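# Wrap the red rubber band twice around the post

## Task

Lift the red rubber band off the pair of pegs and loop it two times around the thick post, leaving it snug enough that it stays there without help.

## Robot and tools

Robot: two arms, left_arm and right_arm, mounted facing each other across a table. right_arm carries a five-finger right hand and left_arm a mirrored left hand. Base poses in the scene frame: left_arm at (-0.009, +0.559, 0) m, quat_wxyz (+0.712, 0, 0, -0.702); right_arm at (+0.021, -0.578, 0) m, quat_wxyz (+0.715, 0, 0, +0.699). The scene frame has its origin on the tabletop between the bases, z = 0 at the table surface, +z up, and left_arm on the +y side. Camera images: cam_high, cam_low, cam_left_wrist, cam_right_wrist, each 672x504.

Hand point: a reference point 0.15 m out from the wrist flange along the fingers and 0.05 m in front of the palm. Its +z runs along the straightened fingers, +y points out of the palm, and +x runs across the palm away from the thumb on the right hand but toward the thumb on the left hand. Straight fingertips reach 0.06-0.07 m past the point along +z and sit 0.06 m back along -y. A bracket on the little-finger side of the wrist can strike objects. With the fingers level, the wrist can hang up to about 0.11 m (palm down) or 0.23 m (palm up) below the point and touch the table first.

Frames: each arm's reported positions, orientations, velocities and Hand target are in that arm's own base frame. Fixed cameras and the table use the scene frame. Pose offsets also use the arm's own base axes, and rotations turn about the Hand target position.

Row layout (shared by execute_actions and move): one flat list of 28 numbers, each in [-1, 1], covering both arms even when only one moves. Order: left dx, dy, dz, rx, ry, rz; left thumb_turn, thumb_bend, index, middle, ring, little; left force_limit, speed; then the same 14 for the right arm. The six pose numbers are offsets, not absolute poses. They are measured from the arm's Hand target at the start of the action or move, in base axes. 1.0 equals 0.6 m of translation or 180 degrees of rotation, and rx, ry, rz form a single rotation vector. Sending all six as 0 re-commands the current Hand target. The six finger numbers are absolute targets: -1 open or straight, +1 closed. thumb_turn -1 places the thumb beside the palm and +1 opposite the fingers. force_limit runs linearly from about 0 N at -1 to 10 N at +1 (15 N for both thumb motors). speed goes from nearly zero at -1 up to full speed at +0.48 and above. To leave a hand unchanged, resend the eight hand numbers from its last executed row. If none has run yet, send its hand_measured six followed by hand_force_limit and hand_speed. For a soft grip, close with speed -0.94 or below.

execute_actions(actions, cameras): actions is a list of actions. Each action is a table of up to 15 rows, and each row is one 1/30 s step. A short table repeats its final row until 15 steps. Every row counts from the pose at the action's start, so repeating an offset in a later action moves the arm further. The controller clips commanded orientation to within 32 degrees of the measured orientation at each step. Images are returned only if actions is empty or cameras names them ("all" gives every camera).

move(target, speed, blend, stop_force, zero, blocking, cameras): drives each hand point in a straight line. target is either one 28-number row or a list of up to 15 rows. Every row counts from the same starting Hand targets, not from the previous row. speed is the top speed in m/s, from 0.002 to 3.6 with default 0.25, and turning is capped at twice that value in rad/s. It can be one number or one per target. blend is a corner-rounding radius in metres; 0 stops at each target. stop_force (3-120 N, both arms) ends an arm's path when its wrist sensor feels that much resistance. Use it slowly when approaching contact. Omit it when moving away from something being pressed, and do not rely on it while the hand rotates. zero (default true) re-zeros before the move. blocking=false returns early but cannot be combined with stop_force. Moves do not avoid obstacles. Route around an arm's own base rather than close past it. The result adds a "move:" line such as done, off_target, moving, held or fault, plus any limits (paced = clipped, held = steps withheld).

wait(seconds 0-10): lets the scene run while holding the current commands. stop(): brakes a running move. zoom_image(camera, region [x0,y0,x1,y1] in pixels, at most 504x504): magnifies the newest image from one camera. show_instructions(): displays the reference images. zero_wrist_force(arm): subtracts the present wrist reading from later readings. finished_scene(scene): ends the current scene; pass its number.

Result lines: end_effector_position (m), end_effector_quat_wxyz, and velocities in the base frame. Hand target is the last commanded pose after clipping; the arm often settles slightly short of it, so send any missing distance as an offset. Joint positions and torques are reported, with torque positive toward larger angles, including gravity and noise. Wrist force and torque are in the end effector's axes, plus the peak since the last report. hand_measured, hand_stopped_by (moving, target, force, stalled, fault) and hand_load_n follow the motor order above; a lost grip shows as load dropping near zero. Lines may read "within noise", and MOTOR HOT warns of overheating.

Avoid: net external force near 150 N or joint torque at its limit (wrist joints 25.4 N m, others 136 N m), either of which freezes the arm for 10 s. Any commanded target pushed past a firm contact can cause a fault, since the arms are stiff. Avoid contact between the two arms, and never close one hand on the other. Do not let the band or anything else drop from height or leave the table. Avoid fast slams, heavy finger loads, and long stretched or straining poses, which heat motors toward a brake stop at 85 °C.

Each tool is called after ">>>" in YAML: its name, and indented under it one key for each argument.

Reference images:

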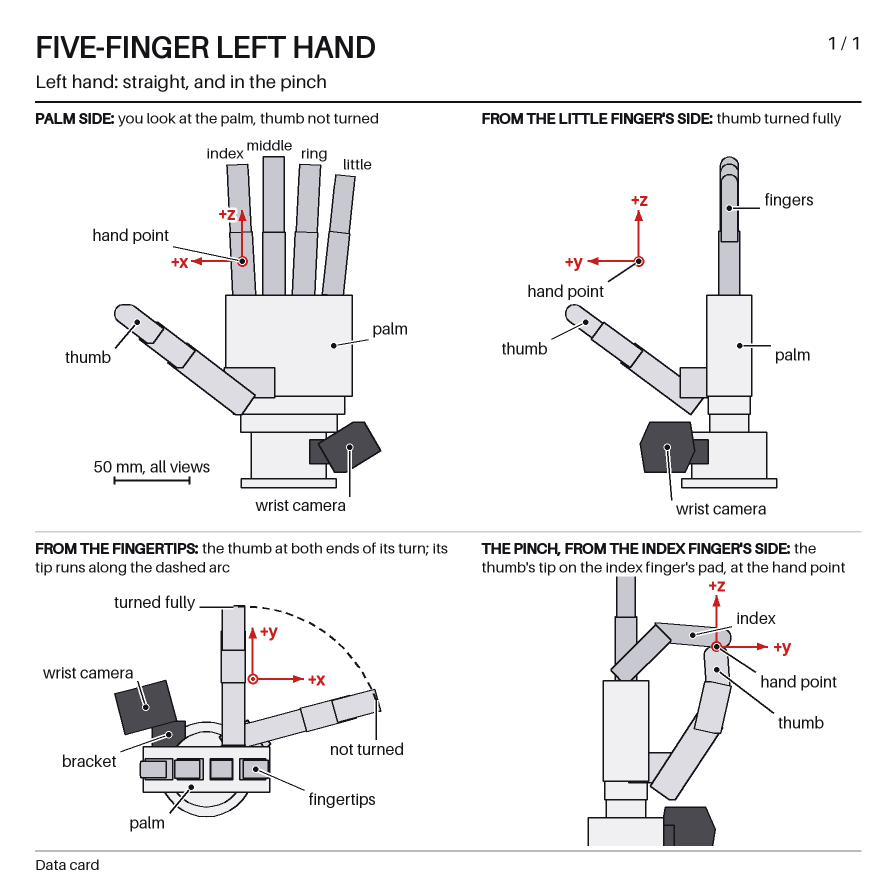

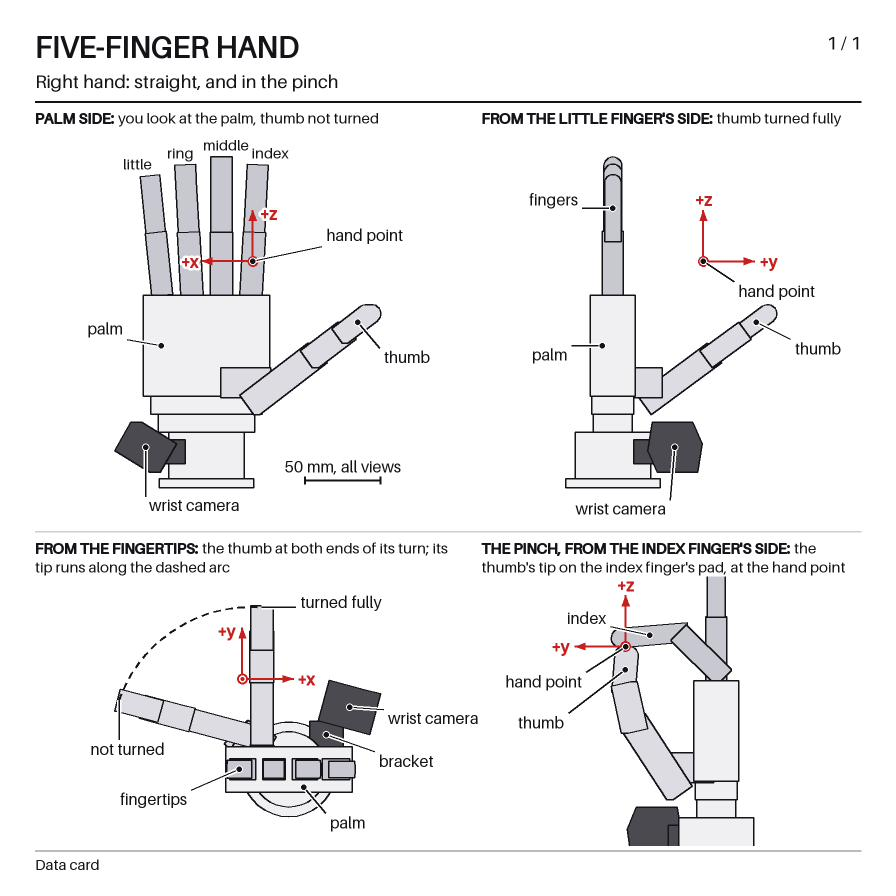

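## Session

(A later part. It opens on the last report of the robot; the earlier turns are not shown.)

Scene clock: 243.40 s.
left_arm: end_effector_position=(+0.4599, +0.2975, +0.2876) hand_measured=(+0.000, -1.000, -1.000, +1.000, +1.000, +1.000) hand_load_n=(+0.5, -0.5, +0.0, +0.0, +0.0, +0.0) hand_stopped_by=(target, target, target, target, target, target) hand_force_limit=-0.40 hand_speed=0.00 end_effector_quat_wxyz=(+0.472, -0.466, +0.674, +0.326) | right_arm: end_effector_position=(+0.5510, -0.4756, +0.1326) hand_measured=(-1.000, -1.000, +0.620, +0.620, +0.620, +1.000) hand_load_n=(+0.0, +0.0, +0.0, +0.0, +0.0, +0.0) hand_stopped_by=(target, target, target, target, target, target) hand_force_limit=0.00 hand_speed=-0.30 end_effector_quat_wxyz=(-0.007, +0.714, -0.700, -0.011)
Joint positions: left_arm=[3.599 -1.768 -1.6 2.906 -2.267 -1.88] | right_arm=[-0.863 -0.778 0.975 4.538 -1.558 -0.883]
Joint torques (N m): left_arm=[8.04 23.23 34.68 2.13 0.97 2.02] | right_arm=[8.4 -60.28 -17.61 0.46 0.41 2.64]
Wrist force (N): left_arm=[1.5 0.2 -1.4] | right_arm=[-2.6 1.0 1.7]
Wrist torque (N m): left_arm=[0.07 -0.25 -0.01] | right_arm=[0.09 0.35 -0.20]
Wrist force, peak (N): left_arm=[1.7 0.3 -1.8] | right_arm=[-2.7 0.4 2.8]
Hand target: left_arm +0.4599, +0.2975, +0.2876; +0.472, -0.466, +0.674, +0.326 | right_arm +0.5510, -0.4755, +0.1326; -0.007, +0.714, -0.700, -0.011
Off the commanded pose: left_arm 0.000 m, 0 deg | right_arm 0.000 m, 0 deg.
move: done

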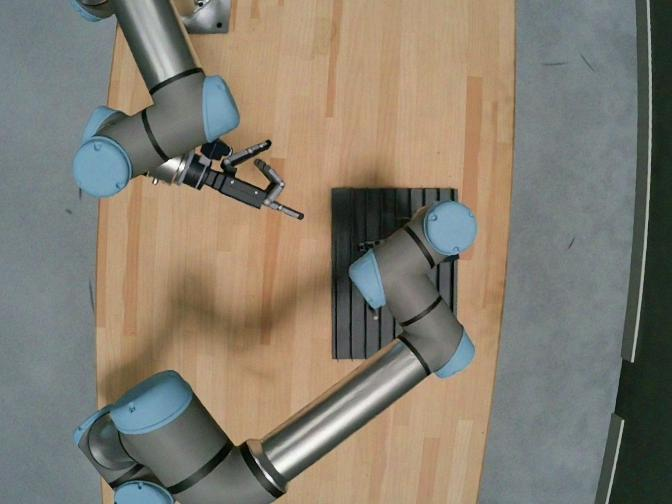

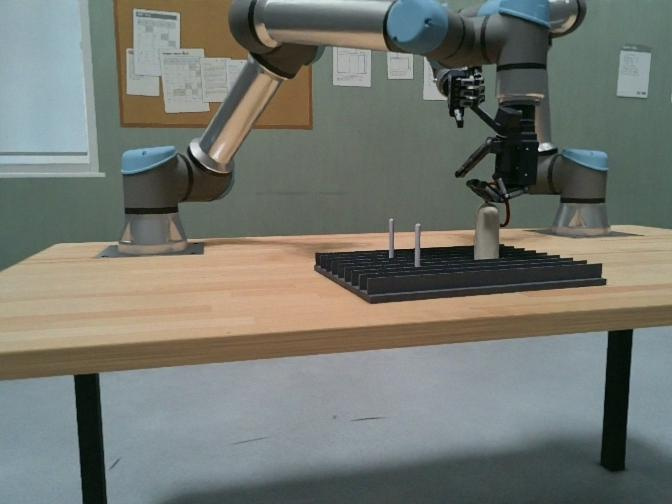

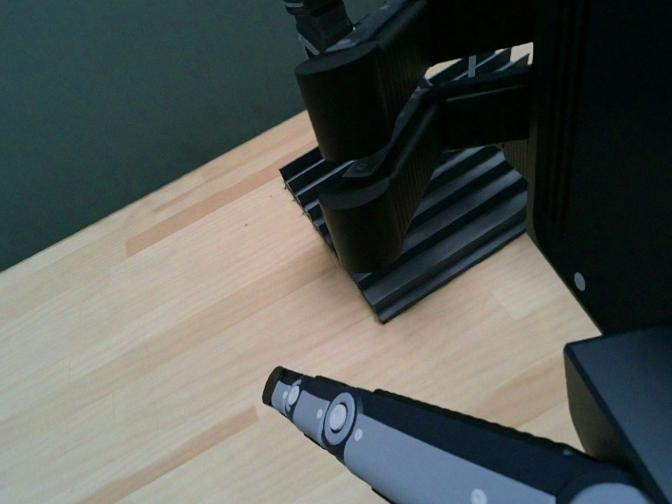

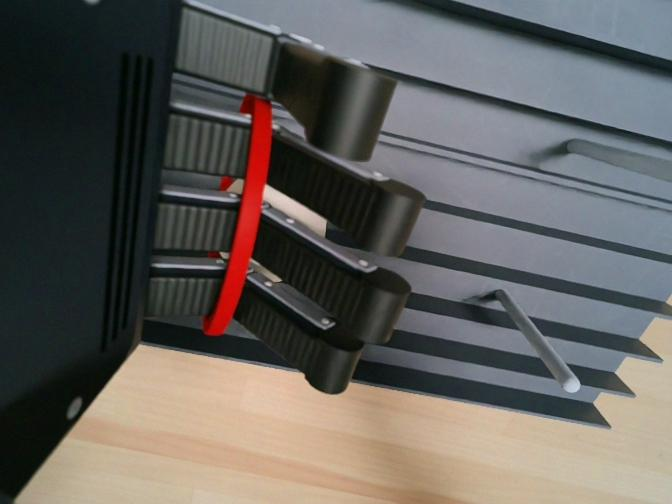

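>>> move:
  target:
    - [0,0,0,0,0,0,0,-1,-1,1,1,1,-0.4,0, -0.0236,-0.0005,-0.0195,0.0019,-0.0833,0,-1,-1,0.62,0.62,0.62,1,0,-0.3]
    - [0,0,0,0,0,0,0,-1,-1,1,1,1,-0.4,0, -0.0363,-0.0008,-0.0375,0.0038,-0.1666,0,-1,-1,0.62,0.62,0.62,1,0,-0.3]
    - [0,0,0,0,0,0,0,-1,-1,1,1,1,-0.4,0, -0.0466,-0.0011,-0.065,0.0057,-0.25,0,-1,-1,0.62,0.62,0.62,1,0,-0.3]
  speed: 0.15
  blend: 0.006
  cameras: ["all"]

>>> zoom_image:
  camera: "cam_low"
  region: [440, 150, 560, 270]

>>> zoom_image:
  camera: "cam_high"
  region: [340, 190, 460, 310]

Scene clock: 247.97 s.
left_arm: end_effector_position=(+0.4599, +0.2975, +0.2876) hand_measured=(+0.000, -1.000, -1.000, +1.000, +1.000, +1.000) hand_load_n=(+0.0, +0.0, +0.0, +0.0, +0.0, +0.0) hand_stopped_by=(target, target, target, target, target, target) hand_force_limit=-0.40 hand_speed=0.00 end_effector_quat_wxyz=(+0.472, -0.466, +0.674, +0.326) | right_arm: end_effector_position=(+0.5229, -0.4762, +0.0935) hand_measured=(-1.000, -1.000, +0.620, +0.620, +0.620, +1.000) hand_load_n=(-0.5, +0.0, +0.0, +0.0, +0.0, +0.0) hand_stopped_by=(target, target, target, target, target, target) hand_force_limit=0.00 hand_speed=-0.30 end_effector_quat_wxyz=(-0.281, +0.664, -0.644, +0.257)
Joint positions: left_arm=[3.599 -1.768 -1.6 2.906 -2.267 -1.88] | right_arm=[-1.13 -0.996 1.658 3.697 -0.859 -1.027]
Joint torques (N m): left_arm=[7.75 24.05 34.16 1.82 0.48 1.48] | right_arm=[7.95 -50.8 -16.04 -3.43 2.59 2.65]
Wrist force (N): left_arm=[1.7 0.0 -1.2] | right_arm=[-3.4 1.6 1.6]
Wrist torque (N m): left_arm=[0.03 -0.28 0.01] | right_arm=[0.29 0.53 -0.16]
Wrist force, peak (N): left_arm=[1.7 0.2 -1.5] | right_arm=[-3.4 2.5 1.7]
Hand target: left_arm +0.4599, +0.2975, +0.2876; +0.472, -0.466, +0.674, +0.326 | right_arm +0.5230, -0.4761, +0.0936; -0.281, +0.664, -0.644, +0.257
Off the commanded pose: left_arm 0.000 m, 0 deg | right_arm 0.000 m, 0 deg.
move: done

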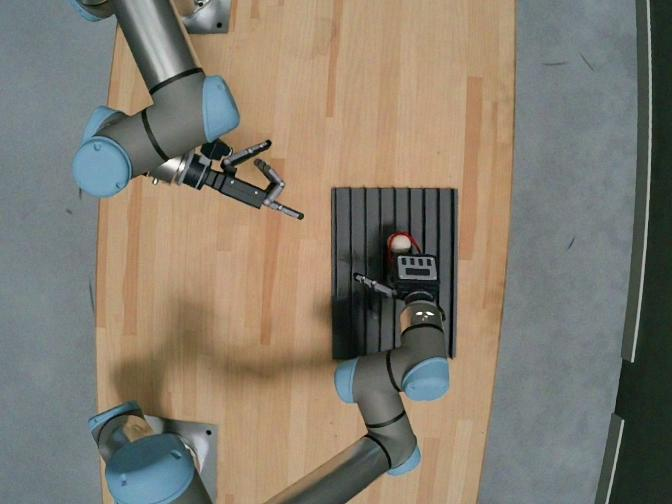

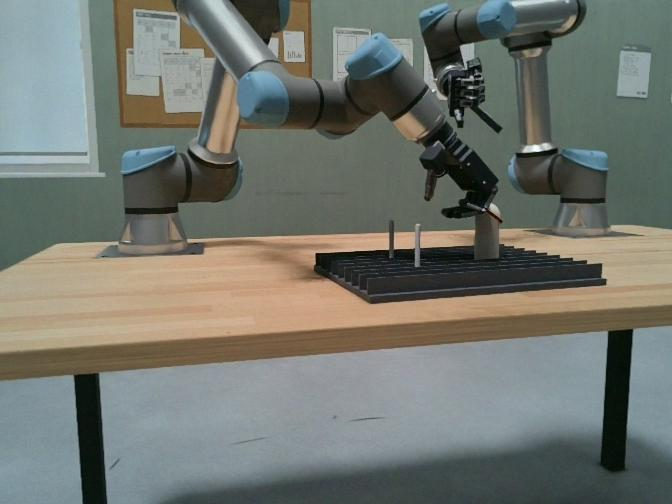

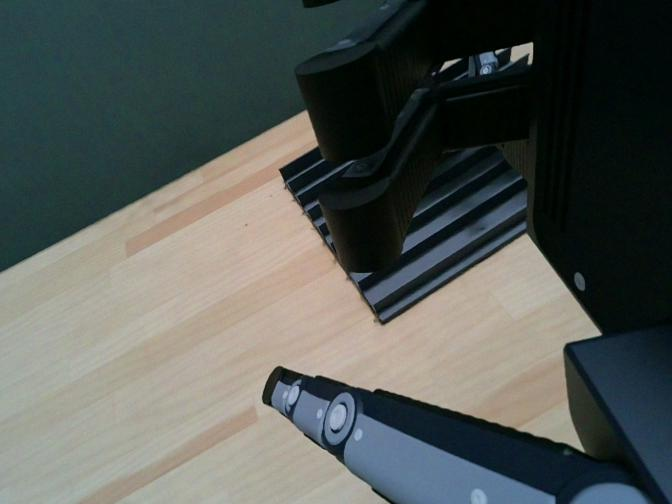

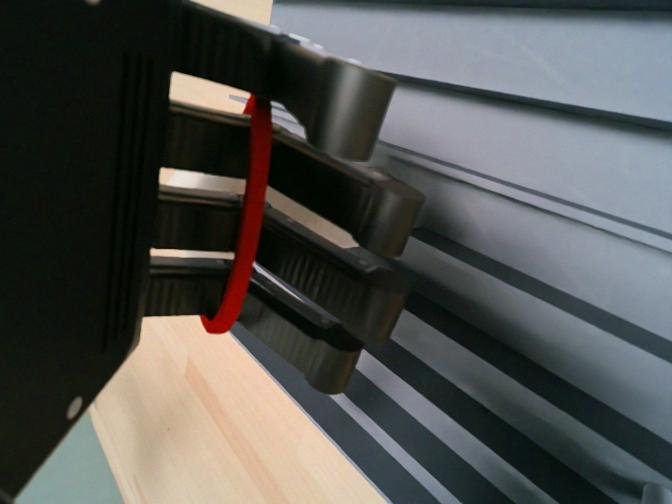

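Scaled by 4.200 from the camera's 672x504 image, which has a finer 960x720 frame.

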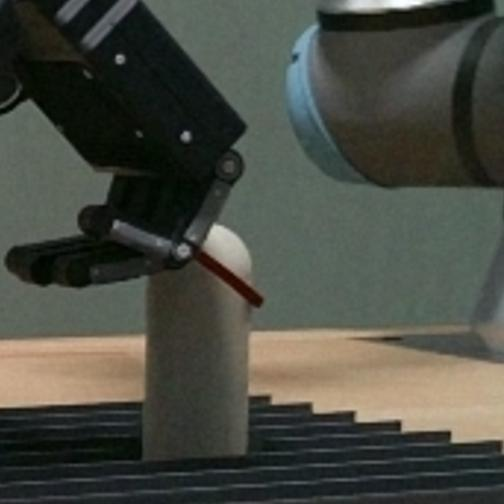

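Scaled by 4.200 from the camera's 672x504 image, which has a finer 960x720 frame.

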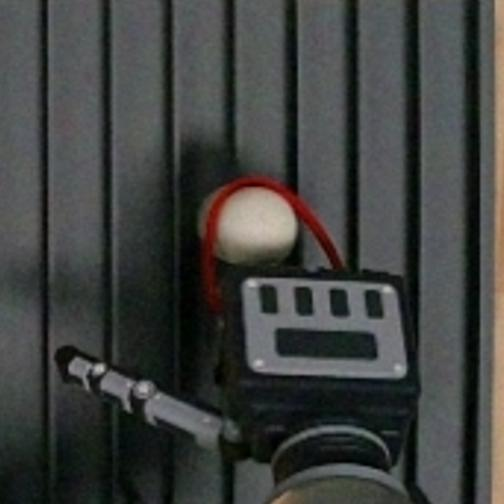

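>>> move:
  target:
    - [0,0,0,0,0,0,0,-1,-1,1,1,1,-0.4,0, 0.0295,0.0272,-0.0087,-0.0286,-0.0663,-0.126,-1,-1,0.62,0.62,0.62,1,0,-0.3]
    - [0,0,0,0,0,0,0,-1,-1,1,1,1,-0.4,0, 0.065,0.0393,-0.0152,-0.0571,-0.1325,-0.252,-1,-1,0.62,0.62,0.62,1,0,-0.3]
  speed: 0.2
  blend: 0.006
  cameras: ["all"]

>>> zoom_image:
  camera: "cam_low"
  region: [440, 150, 560, 270]

>>> zoom_image:
  camera: "cam_high"
  region: [340, 190, 460, 310]

>>> zoom_image:
  camera: "cam_right_wrist"
  region: [100, 50, 500, 450]

Scene clock: 253.20 s.
left_arm: end_effector_position=(+0.4599, +0.2975, +0.2876) hand_measured=(+0.000, -1.000, -1.000, +1.000, +1.000, +1.000) hand_load_n=(+0.0, +0.0, +0.0, +0.0, +0.0, +0.0) hand_stopped_by=(target, target, target, target, target, target) hand_force_limit=-0.40 hand_speed=0.00 end_effector_quat_wxyz=(+0.472, -0.466, +0.674, +0.326) | right_arm: end_effector_position=(+0.5620, -0.4525, +0.0845) hand_measured=(-1.000, -1.000, +0.620, +0.622, +0.620, +1.000) hand_load_n=(+0.0, +0.0, -11.0, -34.0, +0.0, +0.0) hand_stopped_by=(target, target, target, target, target, target) hand_force_limit=0.00 hand_speed=-0.30 end_effector_quat_wxyz=(+0.226, -0.322, +0.753, -0.527)
Joint positions: left_arm=[3.599 -1.768 -1.6 2.906 -2.267 -1.88] | right_arm=[-0.97 -0.858 1.967 2.389 -1.375 -0.072]
Joint torques (N m): left_arm=[8.77 24.13 34.3 1.09 -0.05 1.25] | right_arm=[13.62 -2.37 -26.65 10.8 3.3 1.67]
Wrist force (N): left_arm=[1.6 0.1 -1.3] | right_arm=[28.9 -21.8 -112.7]
Wrist torque (N m): left_arm=[0.04 -0.27 0.00] | right_arm=[3.50 2.02 0.52]
Wrist force, peak (N): left_arm=[1.6 0.3 -1.6] | right_arm=[30.3 -23.1 -112.8]
Hand target: left_arm +0.4599, +0.2975, +0.2876; +0.472, -0.466, +0.674, +0.326 | right_arm +0.5620, -0.4526, +0.0845; +0.226, -0.322, +0.753, -0.527
Off the commanded pose: left_arm 0.000 m, 0 deg | right_arm 0.000 m, 0 deg.
move: done

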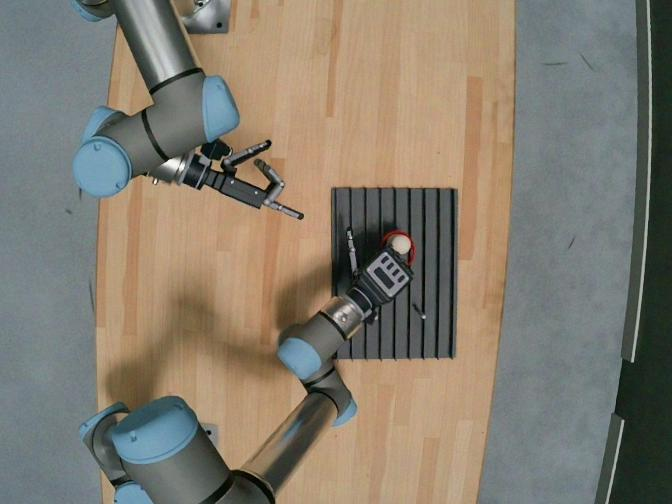

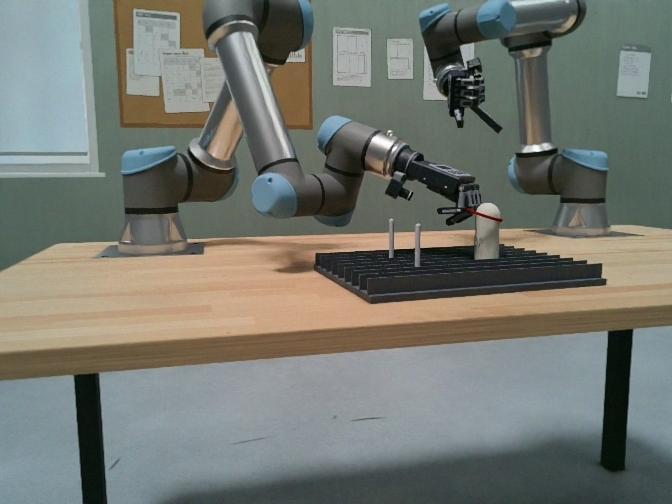

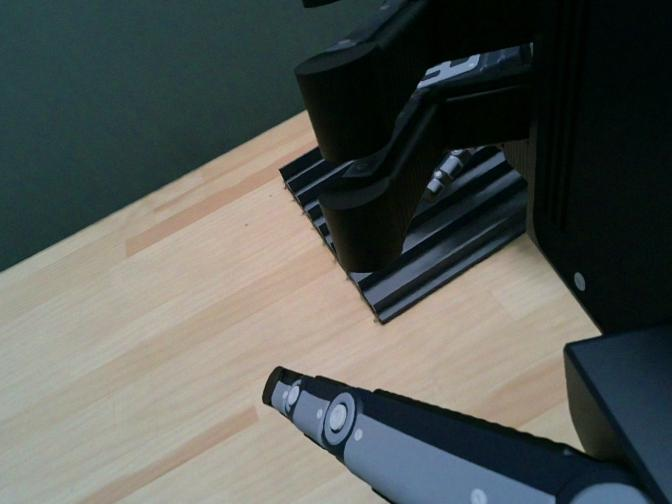

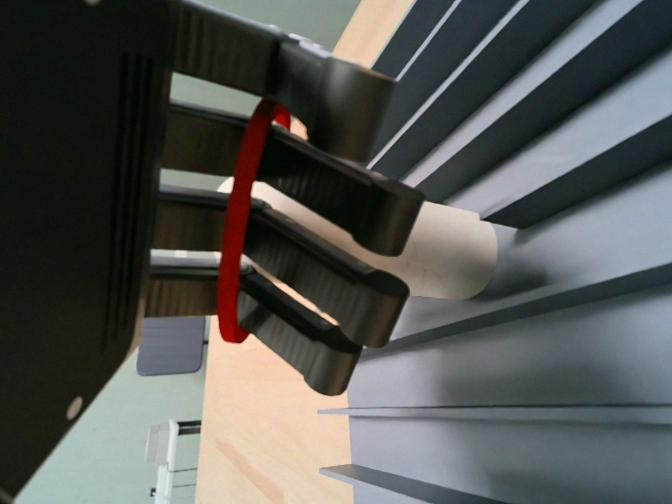

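Scaled by 4.200 from the camera's 672x504 image, which has a finer 960x720 frame.

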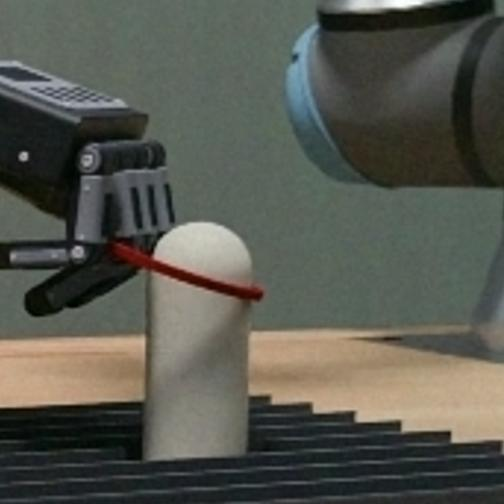

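Scaled by 4.200 from the camera's 672x504 image, which has a finer 960x720 frame.

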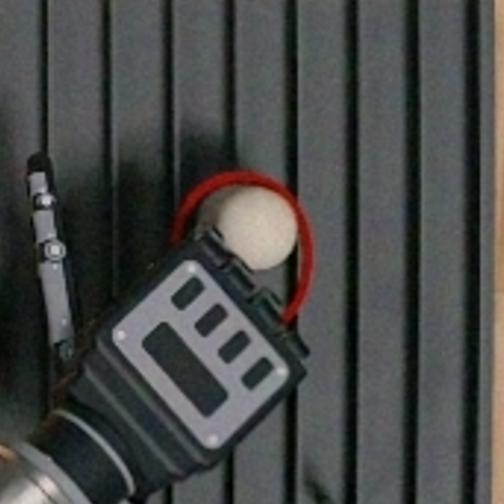

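Scaled by 1.260 from the camera's 672x504 image, which has a finer 960x720 frame.

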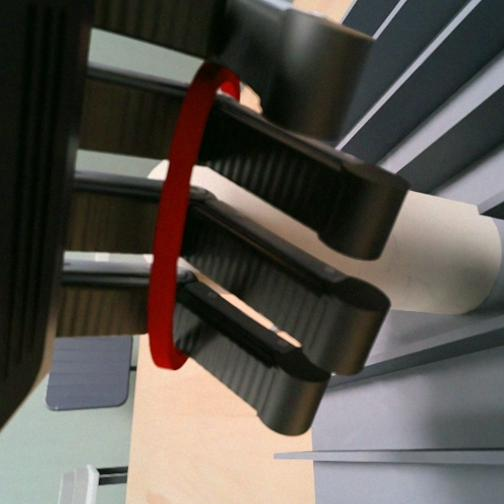

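>>> move:
  target: [0,0,0,0,0,0,0,-1,-1,1,1,1,-0.4,0, -0.0302,0.0288,0,0,0,0,-1,-1,0.62,0.62,0.62,1,0,-0.3]
  speed: 0.1
  cameras: ["all"]

>>> zoom_image:
  camera: "cam_low"
  region: [440, 150, 560, 270]

>>> zoom_image:
  camera: "cam_high"
  region: [340, 190, 460, 310]

Scene clock: 254.80 s.
left_arm: end_effector_position=(+0.4599, +0.2975, +0.2876) hand_measured=(+0.000, -1.000, -1.000, +1.000, +1.000, +1.000) hand_load_n=(+0.0, +0.0, +0.0, +0.0, +0.0, +0.0) hand_stopped_by=(target, target, target, target, target, target) hand_force_limit=-0.40 hand_speed=0.00 end_effector_quat_wxyz=(+0.472, -0.466, +0.674, +0.326) | right_arm: end_effector_position=(+0.5438, -0.4354, +0.0845) hand_measured=(-1.000, -1.000, +0.620, +0.620, +0.620, +1.000) hand_load_n=(-0.5, +0.0, +0.0, +0.0, +0.5, +0.0) hand_stopped_by=(target, target, target, target, target, target) hand_force_limit=0.00 hand_speed=-0.30 end_effector_quat_wxyz=(+0.226, -0.322, +0.753, -0.528)
Joint positions: left_arm=[3.599 -1.768 -1.6 2.906 -2.267 -1.88] | right_arm=[-0.981 -0.887 2.043 2.342 -1.365 -0.076]
Joint torques (N m): left_arm=[8.86 23.84 34.14 1.09 0.09 1.47] | right_arm=[7.56 -31.91 -9.43 0.42 -1.65 -0.66]
Wrist force (N): left_arm=[1.3 0.0 -1.5] | right_arm=[-3.7 1.2 1.8]
Wrist torque (N m): left_arm=[0.04 -0.23 -0.01] | right_arm=[0.30 0.54 -0.11]
Wrist force, peak (N): left_arm=[1.6 0.3 -1.6] | right_arm=[26.7 -21.8 -113.4]
Hand target: left_arm +0.4599, +0.2975, +0.2876; +0.472, -0.466, +0.674, +0.326 | right_arm +0.5439, -0.4353, +0.0845; +0.226, -0.322, +0.753, -0.527
Off the commanded pose: left_arm 0.000 m, 0 deg | right_arm 0.000 m, 0 deg.
move: done

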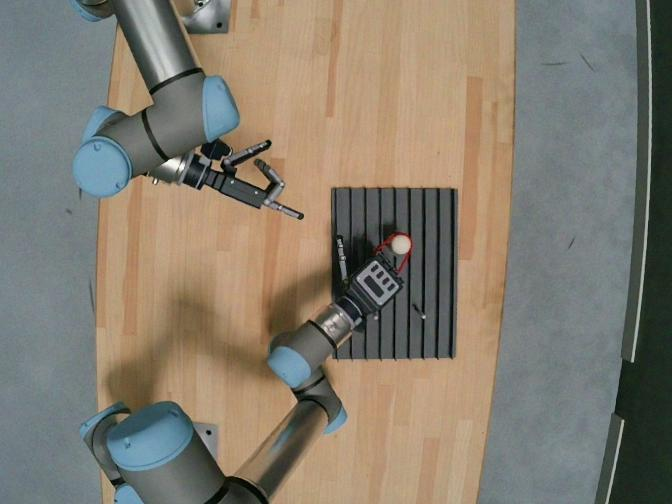

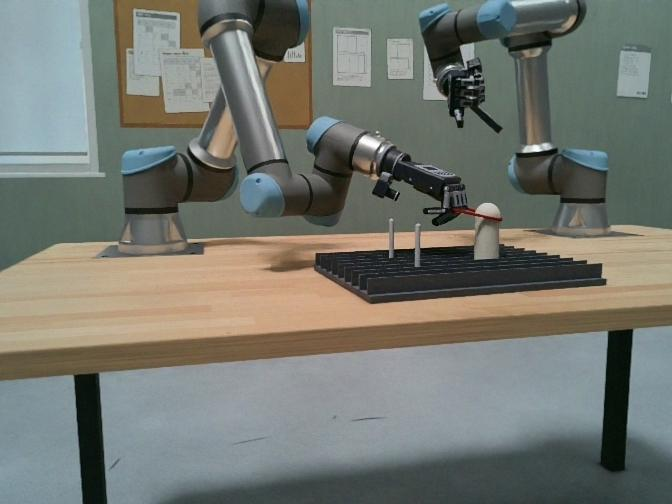

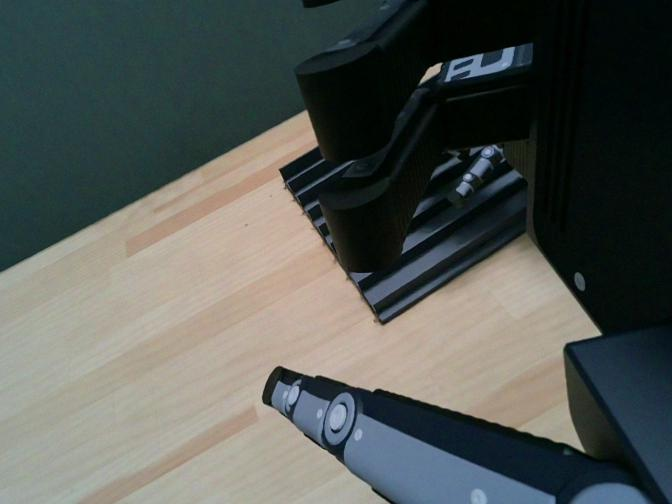

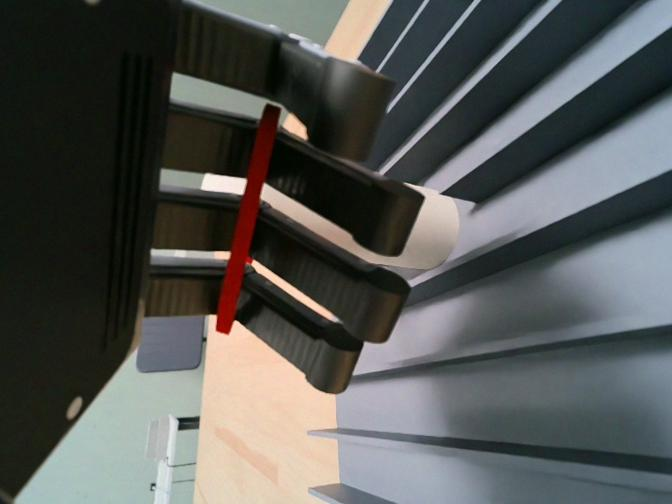

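Scaled by 4.200 from the camera's 672x504 image, which has a finer 960x720 frame.

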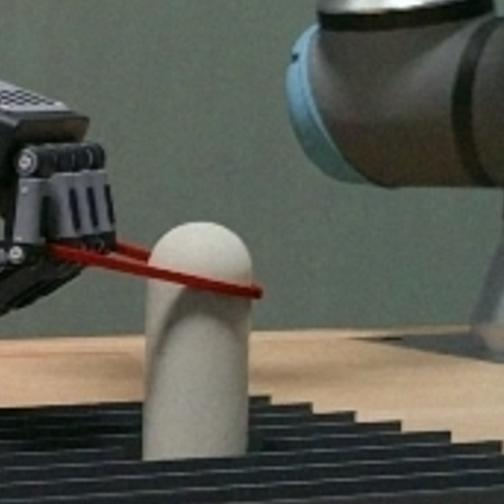

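Scaled by 4.200 from the camera's 672x504 image, which has a finer 960x720 frame.

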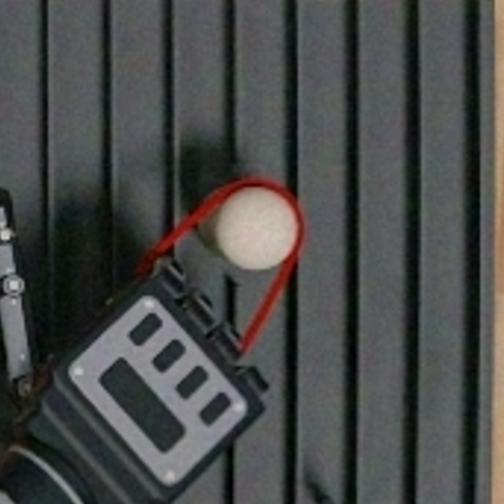

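>>> move:
  target:
    - [-0.1225,0.2935,-0.1,0,0,-0.1389,0,-1,-1,1,1,1,-0.4,0, 0,0,-0.0467,0,0,0,-1,-1,0.62,0.62,0.62,1,0,-0.3]
    - [-0.1225,0.2935,-0.2,0,0,-0.1389,0,-1,-1,1,1,1,-0.4,0, 0,0,-0.0467,0,0,0,-1,-1,0.62,0.62,0.62,1,0,-0.3]
    - [0.0447,0.4562,-0.2,0,0,-0.1389,0,-1,-1,1,1,1,-0.4,0, 0,0,-0.0467,0,0,0,-1,-1,0.62,0.62,0.62,1,0,-0.3]
  speed: 0.15
  blend: 0.01
  cameras: ["all"]

>>> zoom_image:
  camera: "cam_low"
  region: [430, 140, 570, 270]

>>> zoom_image:
  camera: "cam_high"
  region: [340, 180, 470, 310]

>>> zoom_image:
  camera: "cam_left_wrist"
  region: [200, 0, 600, 400]

Scene clock: 260.03 s.
left_arm: end_effector_position=(+0.4867, +0.5711, +0.1675) hand_measured=(+0.000, -1.000, -1.000, +1.000, +1.000, +1.000) hand_load_n=(+0.0, +0.0, +0.0, +0.0, +0.0, +0.0) hand_stopped_by=(target, target, target, target, target, target) hand_force_limit=-0.40 hand_speed=0.00 end_effector_quat_wxyz=(+0.531, -0.309, +0.759, +0.216) | right_arm: end_effector_position=(+0.5439, -0.4353, +0.0564) hand_measured=(-1.000, -1.000, +0.620, +0.620, +0.620, +1.000) hand_load_n=(-0.5, +0.0, +0.5, +0.0, +0.5, +0.0) hand_stopped_by=(target, target, target, target, target, target) hand_force_limit=0.00 hand_speed=-0.30 end_effector_quat_wxyz=(+0.226, -0.322, +0.753, -0.527)
Joint positions: left_arm=[4.19 -2.025 -1.562 3.225 -1.312 -1.475] | right_arm=[-0.981 -0.819 2.035 2.282 -1.365 -0.076]
Joint torques (N m): left_arm=[6.73 34.29 33.27 2.73 1.89 2.32] | right_arm=[9.29 -46.95 -4.15 0.56 -1.71 1.37]
Wrist force (N): left_arm=[1.1 0.5 -1.0] | right_arm=[-3.4 0.7 1.6]
Wrist torque (N m): left_arm=[0.06 -0.18 -0.05] | right_arm=[0.30 0.51 -0.11]
Wrist force, peak (N): left_arm=[2.8 0.6 -1.8] | right_arm=[-3.9 1.2 2.1]
Hand target: left_arm +0.4867, +0.5712, +0.1676; +0.531, -0.309, +0.759, +0.216 | right_arm +0.5439, -0.4353, +0.0564; +0.226, -0.322, +0.753, -0.527
Off the commanded pose: left_arm 0.000 m, 0 deg | right_arm 0.000 m, 0 deg.
move: done

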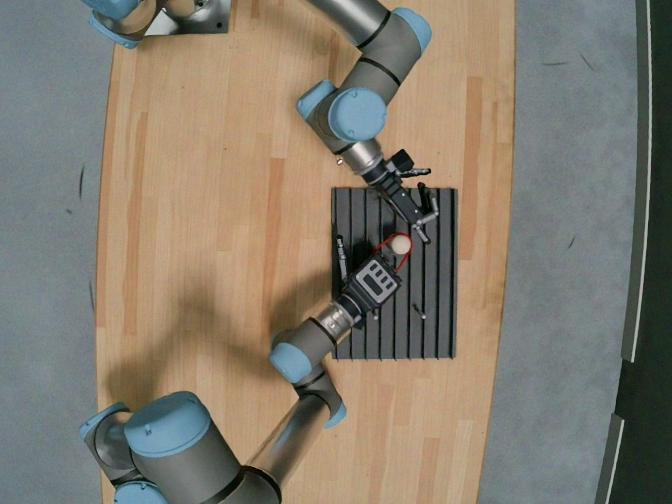

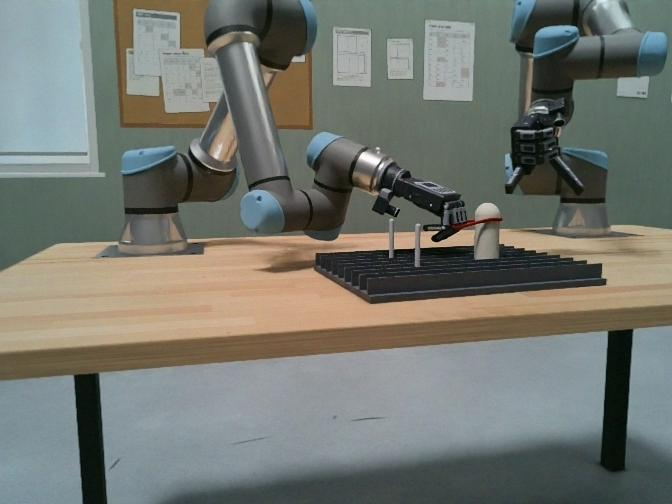

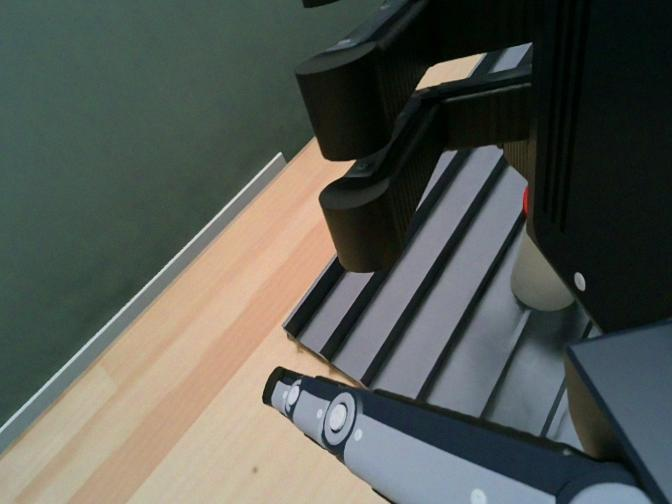

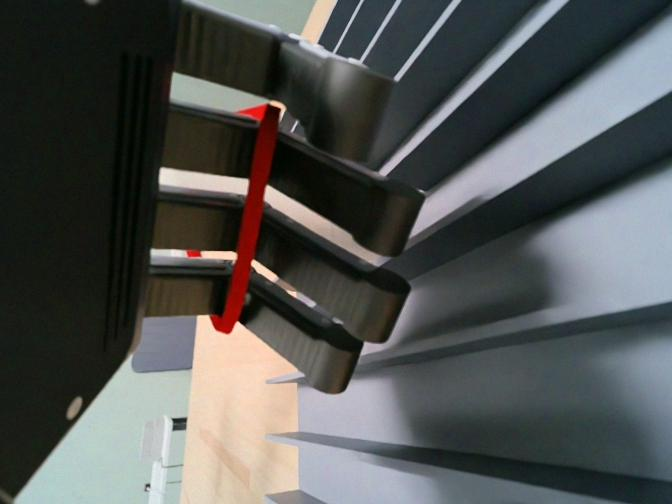

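Scaled by 3.600 from the camera's 672x504 image, which has a finer 960x720 frame.

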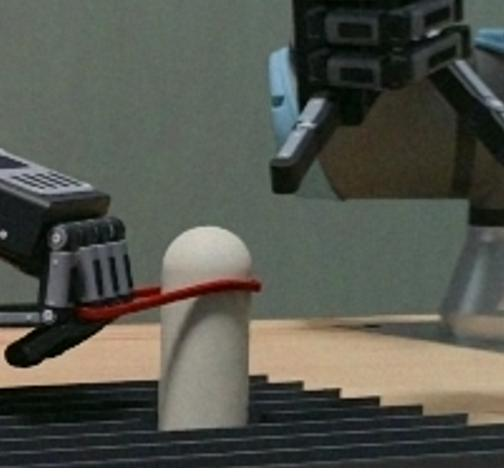

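Scaled by 3.877 from the camera's 672x504 image, which has a finer 960x720 frame.

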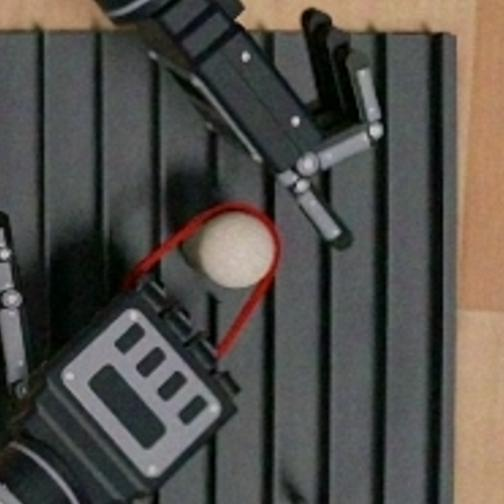

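Scaled by 1.260 from the camera's 672x504 image, which has a finer 960x720 frame.

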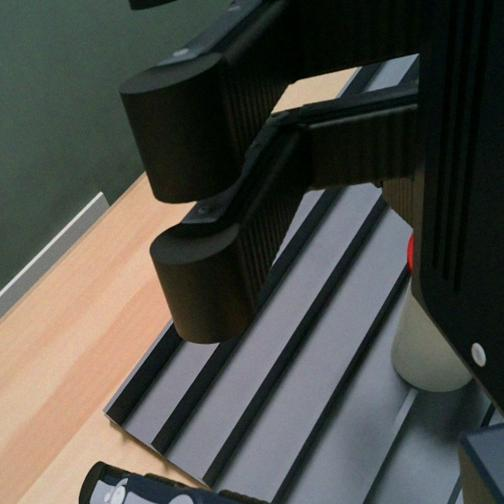

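>>> move:
  target:
    - [0.0102,-0.0105,-0.05,0,0,0,0,-1,-1,1,1,1,-0.4,0, 0,0,0,0,0,0,-1,-1,0.62,0.62,0.62,1,0,-0.3]
  speed: 0.08
  stop_force: 10
  cameras: ["all"]

>>> zoom_image:
  camera: "cam_low"
  region: [450, 160, 550, 260]

>>> zoom_image:
  camera: "cam_high"
  region: [360, 200, 450, 290]

>>> zoom_image:
  camera: "cam_right_wrist"
  region: [100, 50, 500, 450]

Scene clock: 262.30 s.
left_arm: end_effector_position=(+0.4928, +0.5649, +0.1376) hand_measured=(+0.000, -1.000, -1.000, +1.000, +1.000, +1.000) hand_load_n=(+0.0, +0.0, +0.0, +0.0, +0.0, +0.0) hand_stopped_by=(target, target, target, target, target, target) hand_force_limit=-0.40 hand_speed=0.00 end_effector_quat_wxyz=(+0.531, -0.309, +0.759, +0.216) | right_arm: end_effector_position=(+0.5439, -0.4353, +0.0564) hand_measured=(-1.000, -1.000, +0.620, +0.620, +0.620, +1.000) hand_load_n=(-0.5, +0.0, +0.5, +0.0, +0.0, +0.0) hand_stopped_by=(target, target, target, target, target, target) hand_force_limit=0.00 hand_speed=-0.30 end_effector_quat_wxyz=(+0.226, -0.322, +0.753, -0.527)
Joint positions: left_arm=[4.173 -2.058 -1.598 3.295 -1.327 -1.481] | right_arm=[-0.981 -0.819 2.035 2.282 -1.365 -0.076]
Joint torques (N m): left_arm=[8.59 47.83 32.05 2.1 1.9 1.86] | right_arm=[9.91 -47.29 -3.91 0.56 -1.6 1.41]
Wrist force (N): left_arm=[1.4 0.5 -1.1] | right_arm=[-3.6 0.6 1.6]
Wrist torque (N m): left_arm=[0.05 -0.21 0.00] | right_arm=[0.29 0.53 -0.12]
Wrist force, peak (N): left_arm=[2.1 0.3 -1.2] | right_arm=[-3.7 0.9 2.0]
Hand target: left_arm +0.4928, +0.5649, +0.1376; +0.531, -0.309, +0.759, +0.216 | right_arm +0.5439, -0.4353, +0.0564; +0.226, -0.322, +0.753, -0.527
Off the commanded pose: left_arm 0.000 m, 0 deg | right_arm 0.000 m, 0 deg.
move: done

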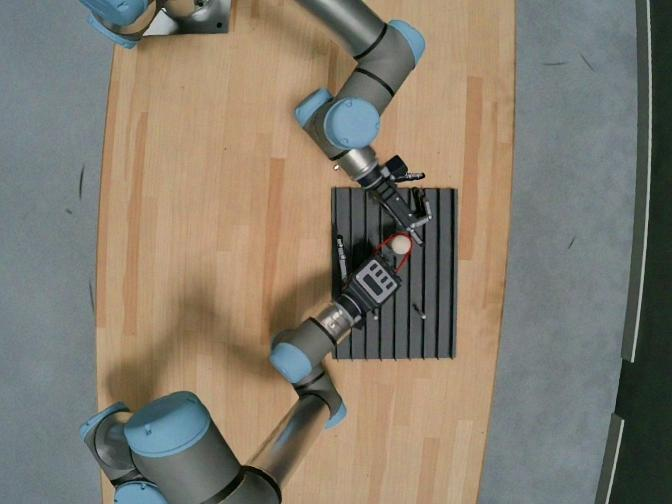

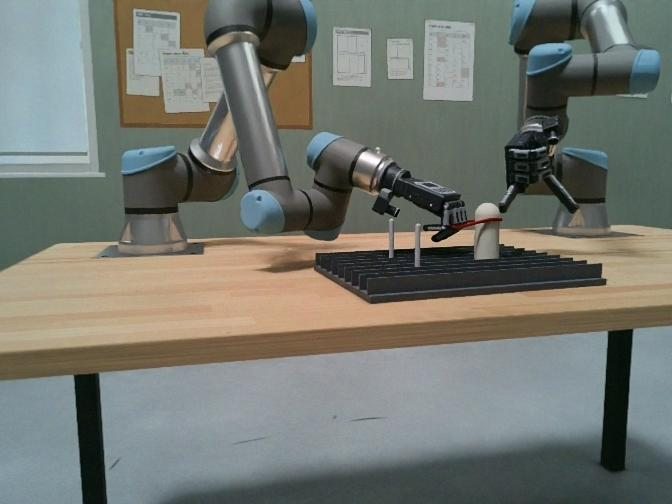

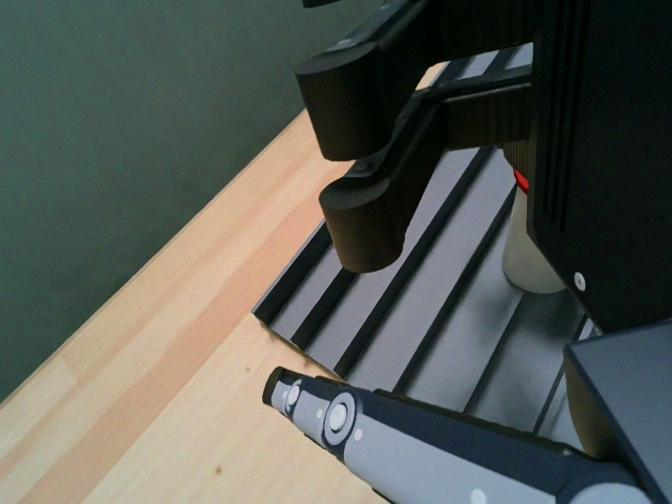

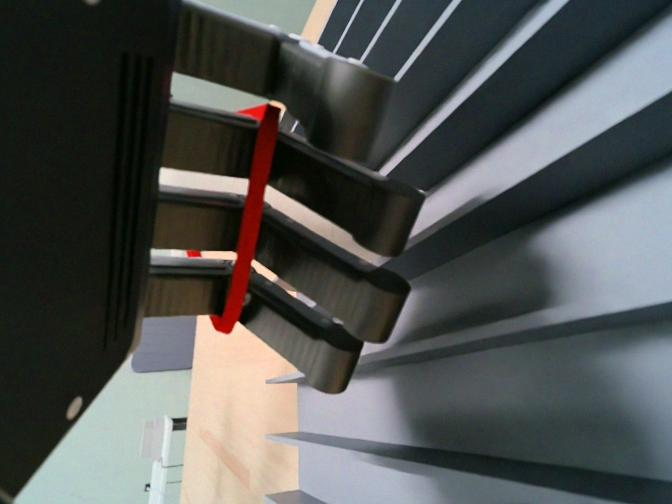

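Scaled by 5.040 from the camera's 672x504 image, which has a finer 960x720 frame.

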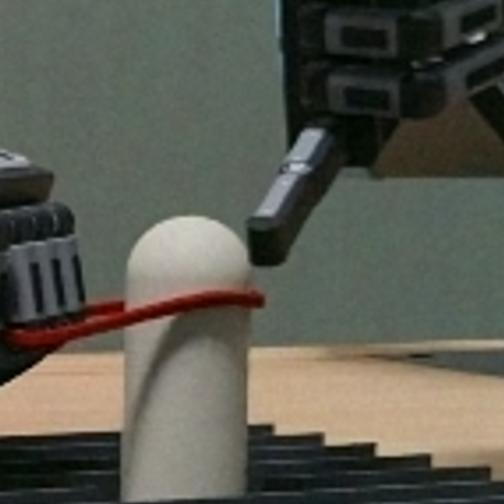

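Scaled by 5.600 from the camera's 672x504 image, which has a finer 960x720 frame.

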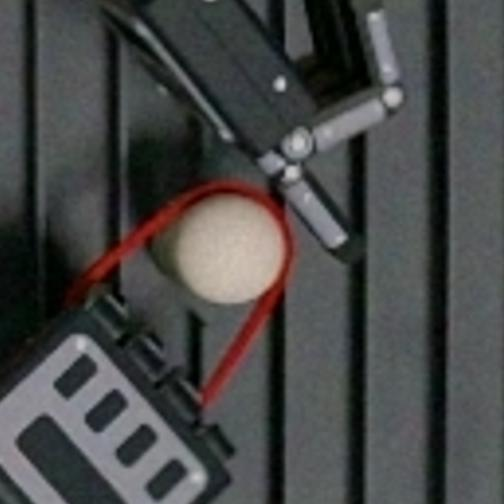

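Scaled by 1.260 from the camera's 672x504 image, which has a finer 960x720 frame.

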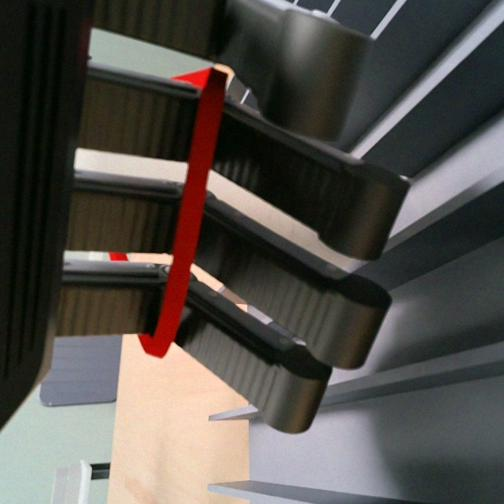

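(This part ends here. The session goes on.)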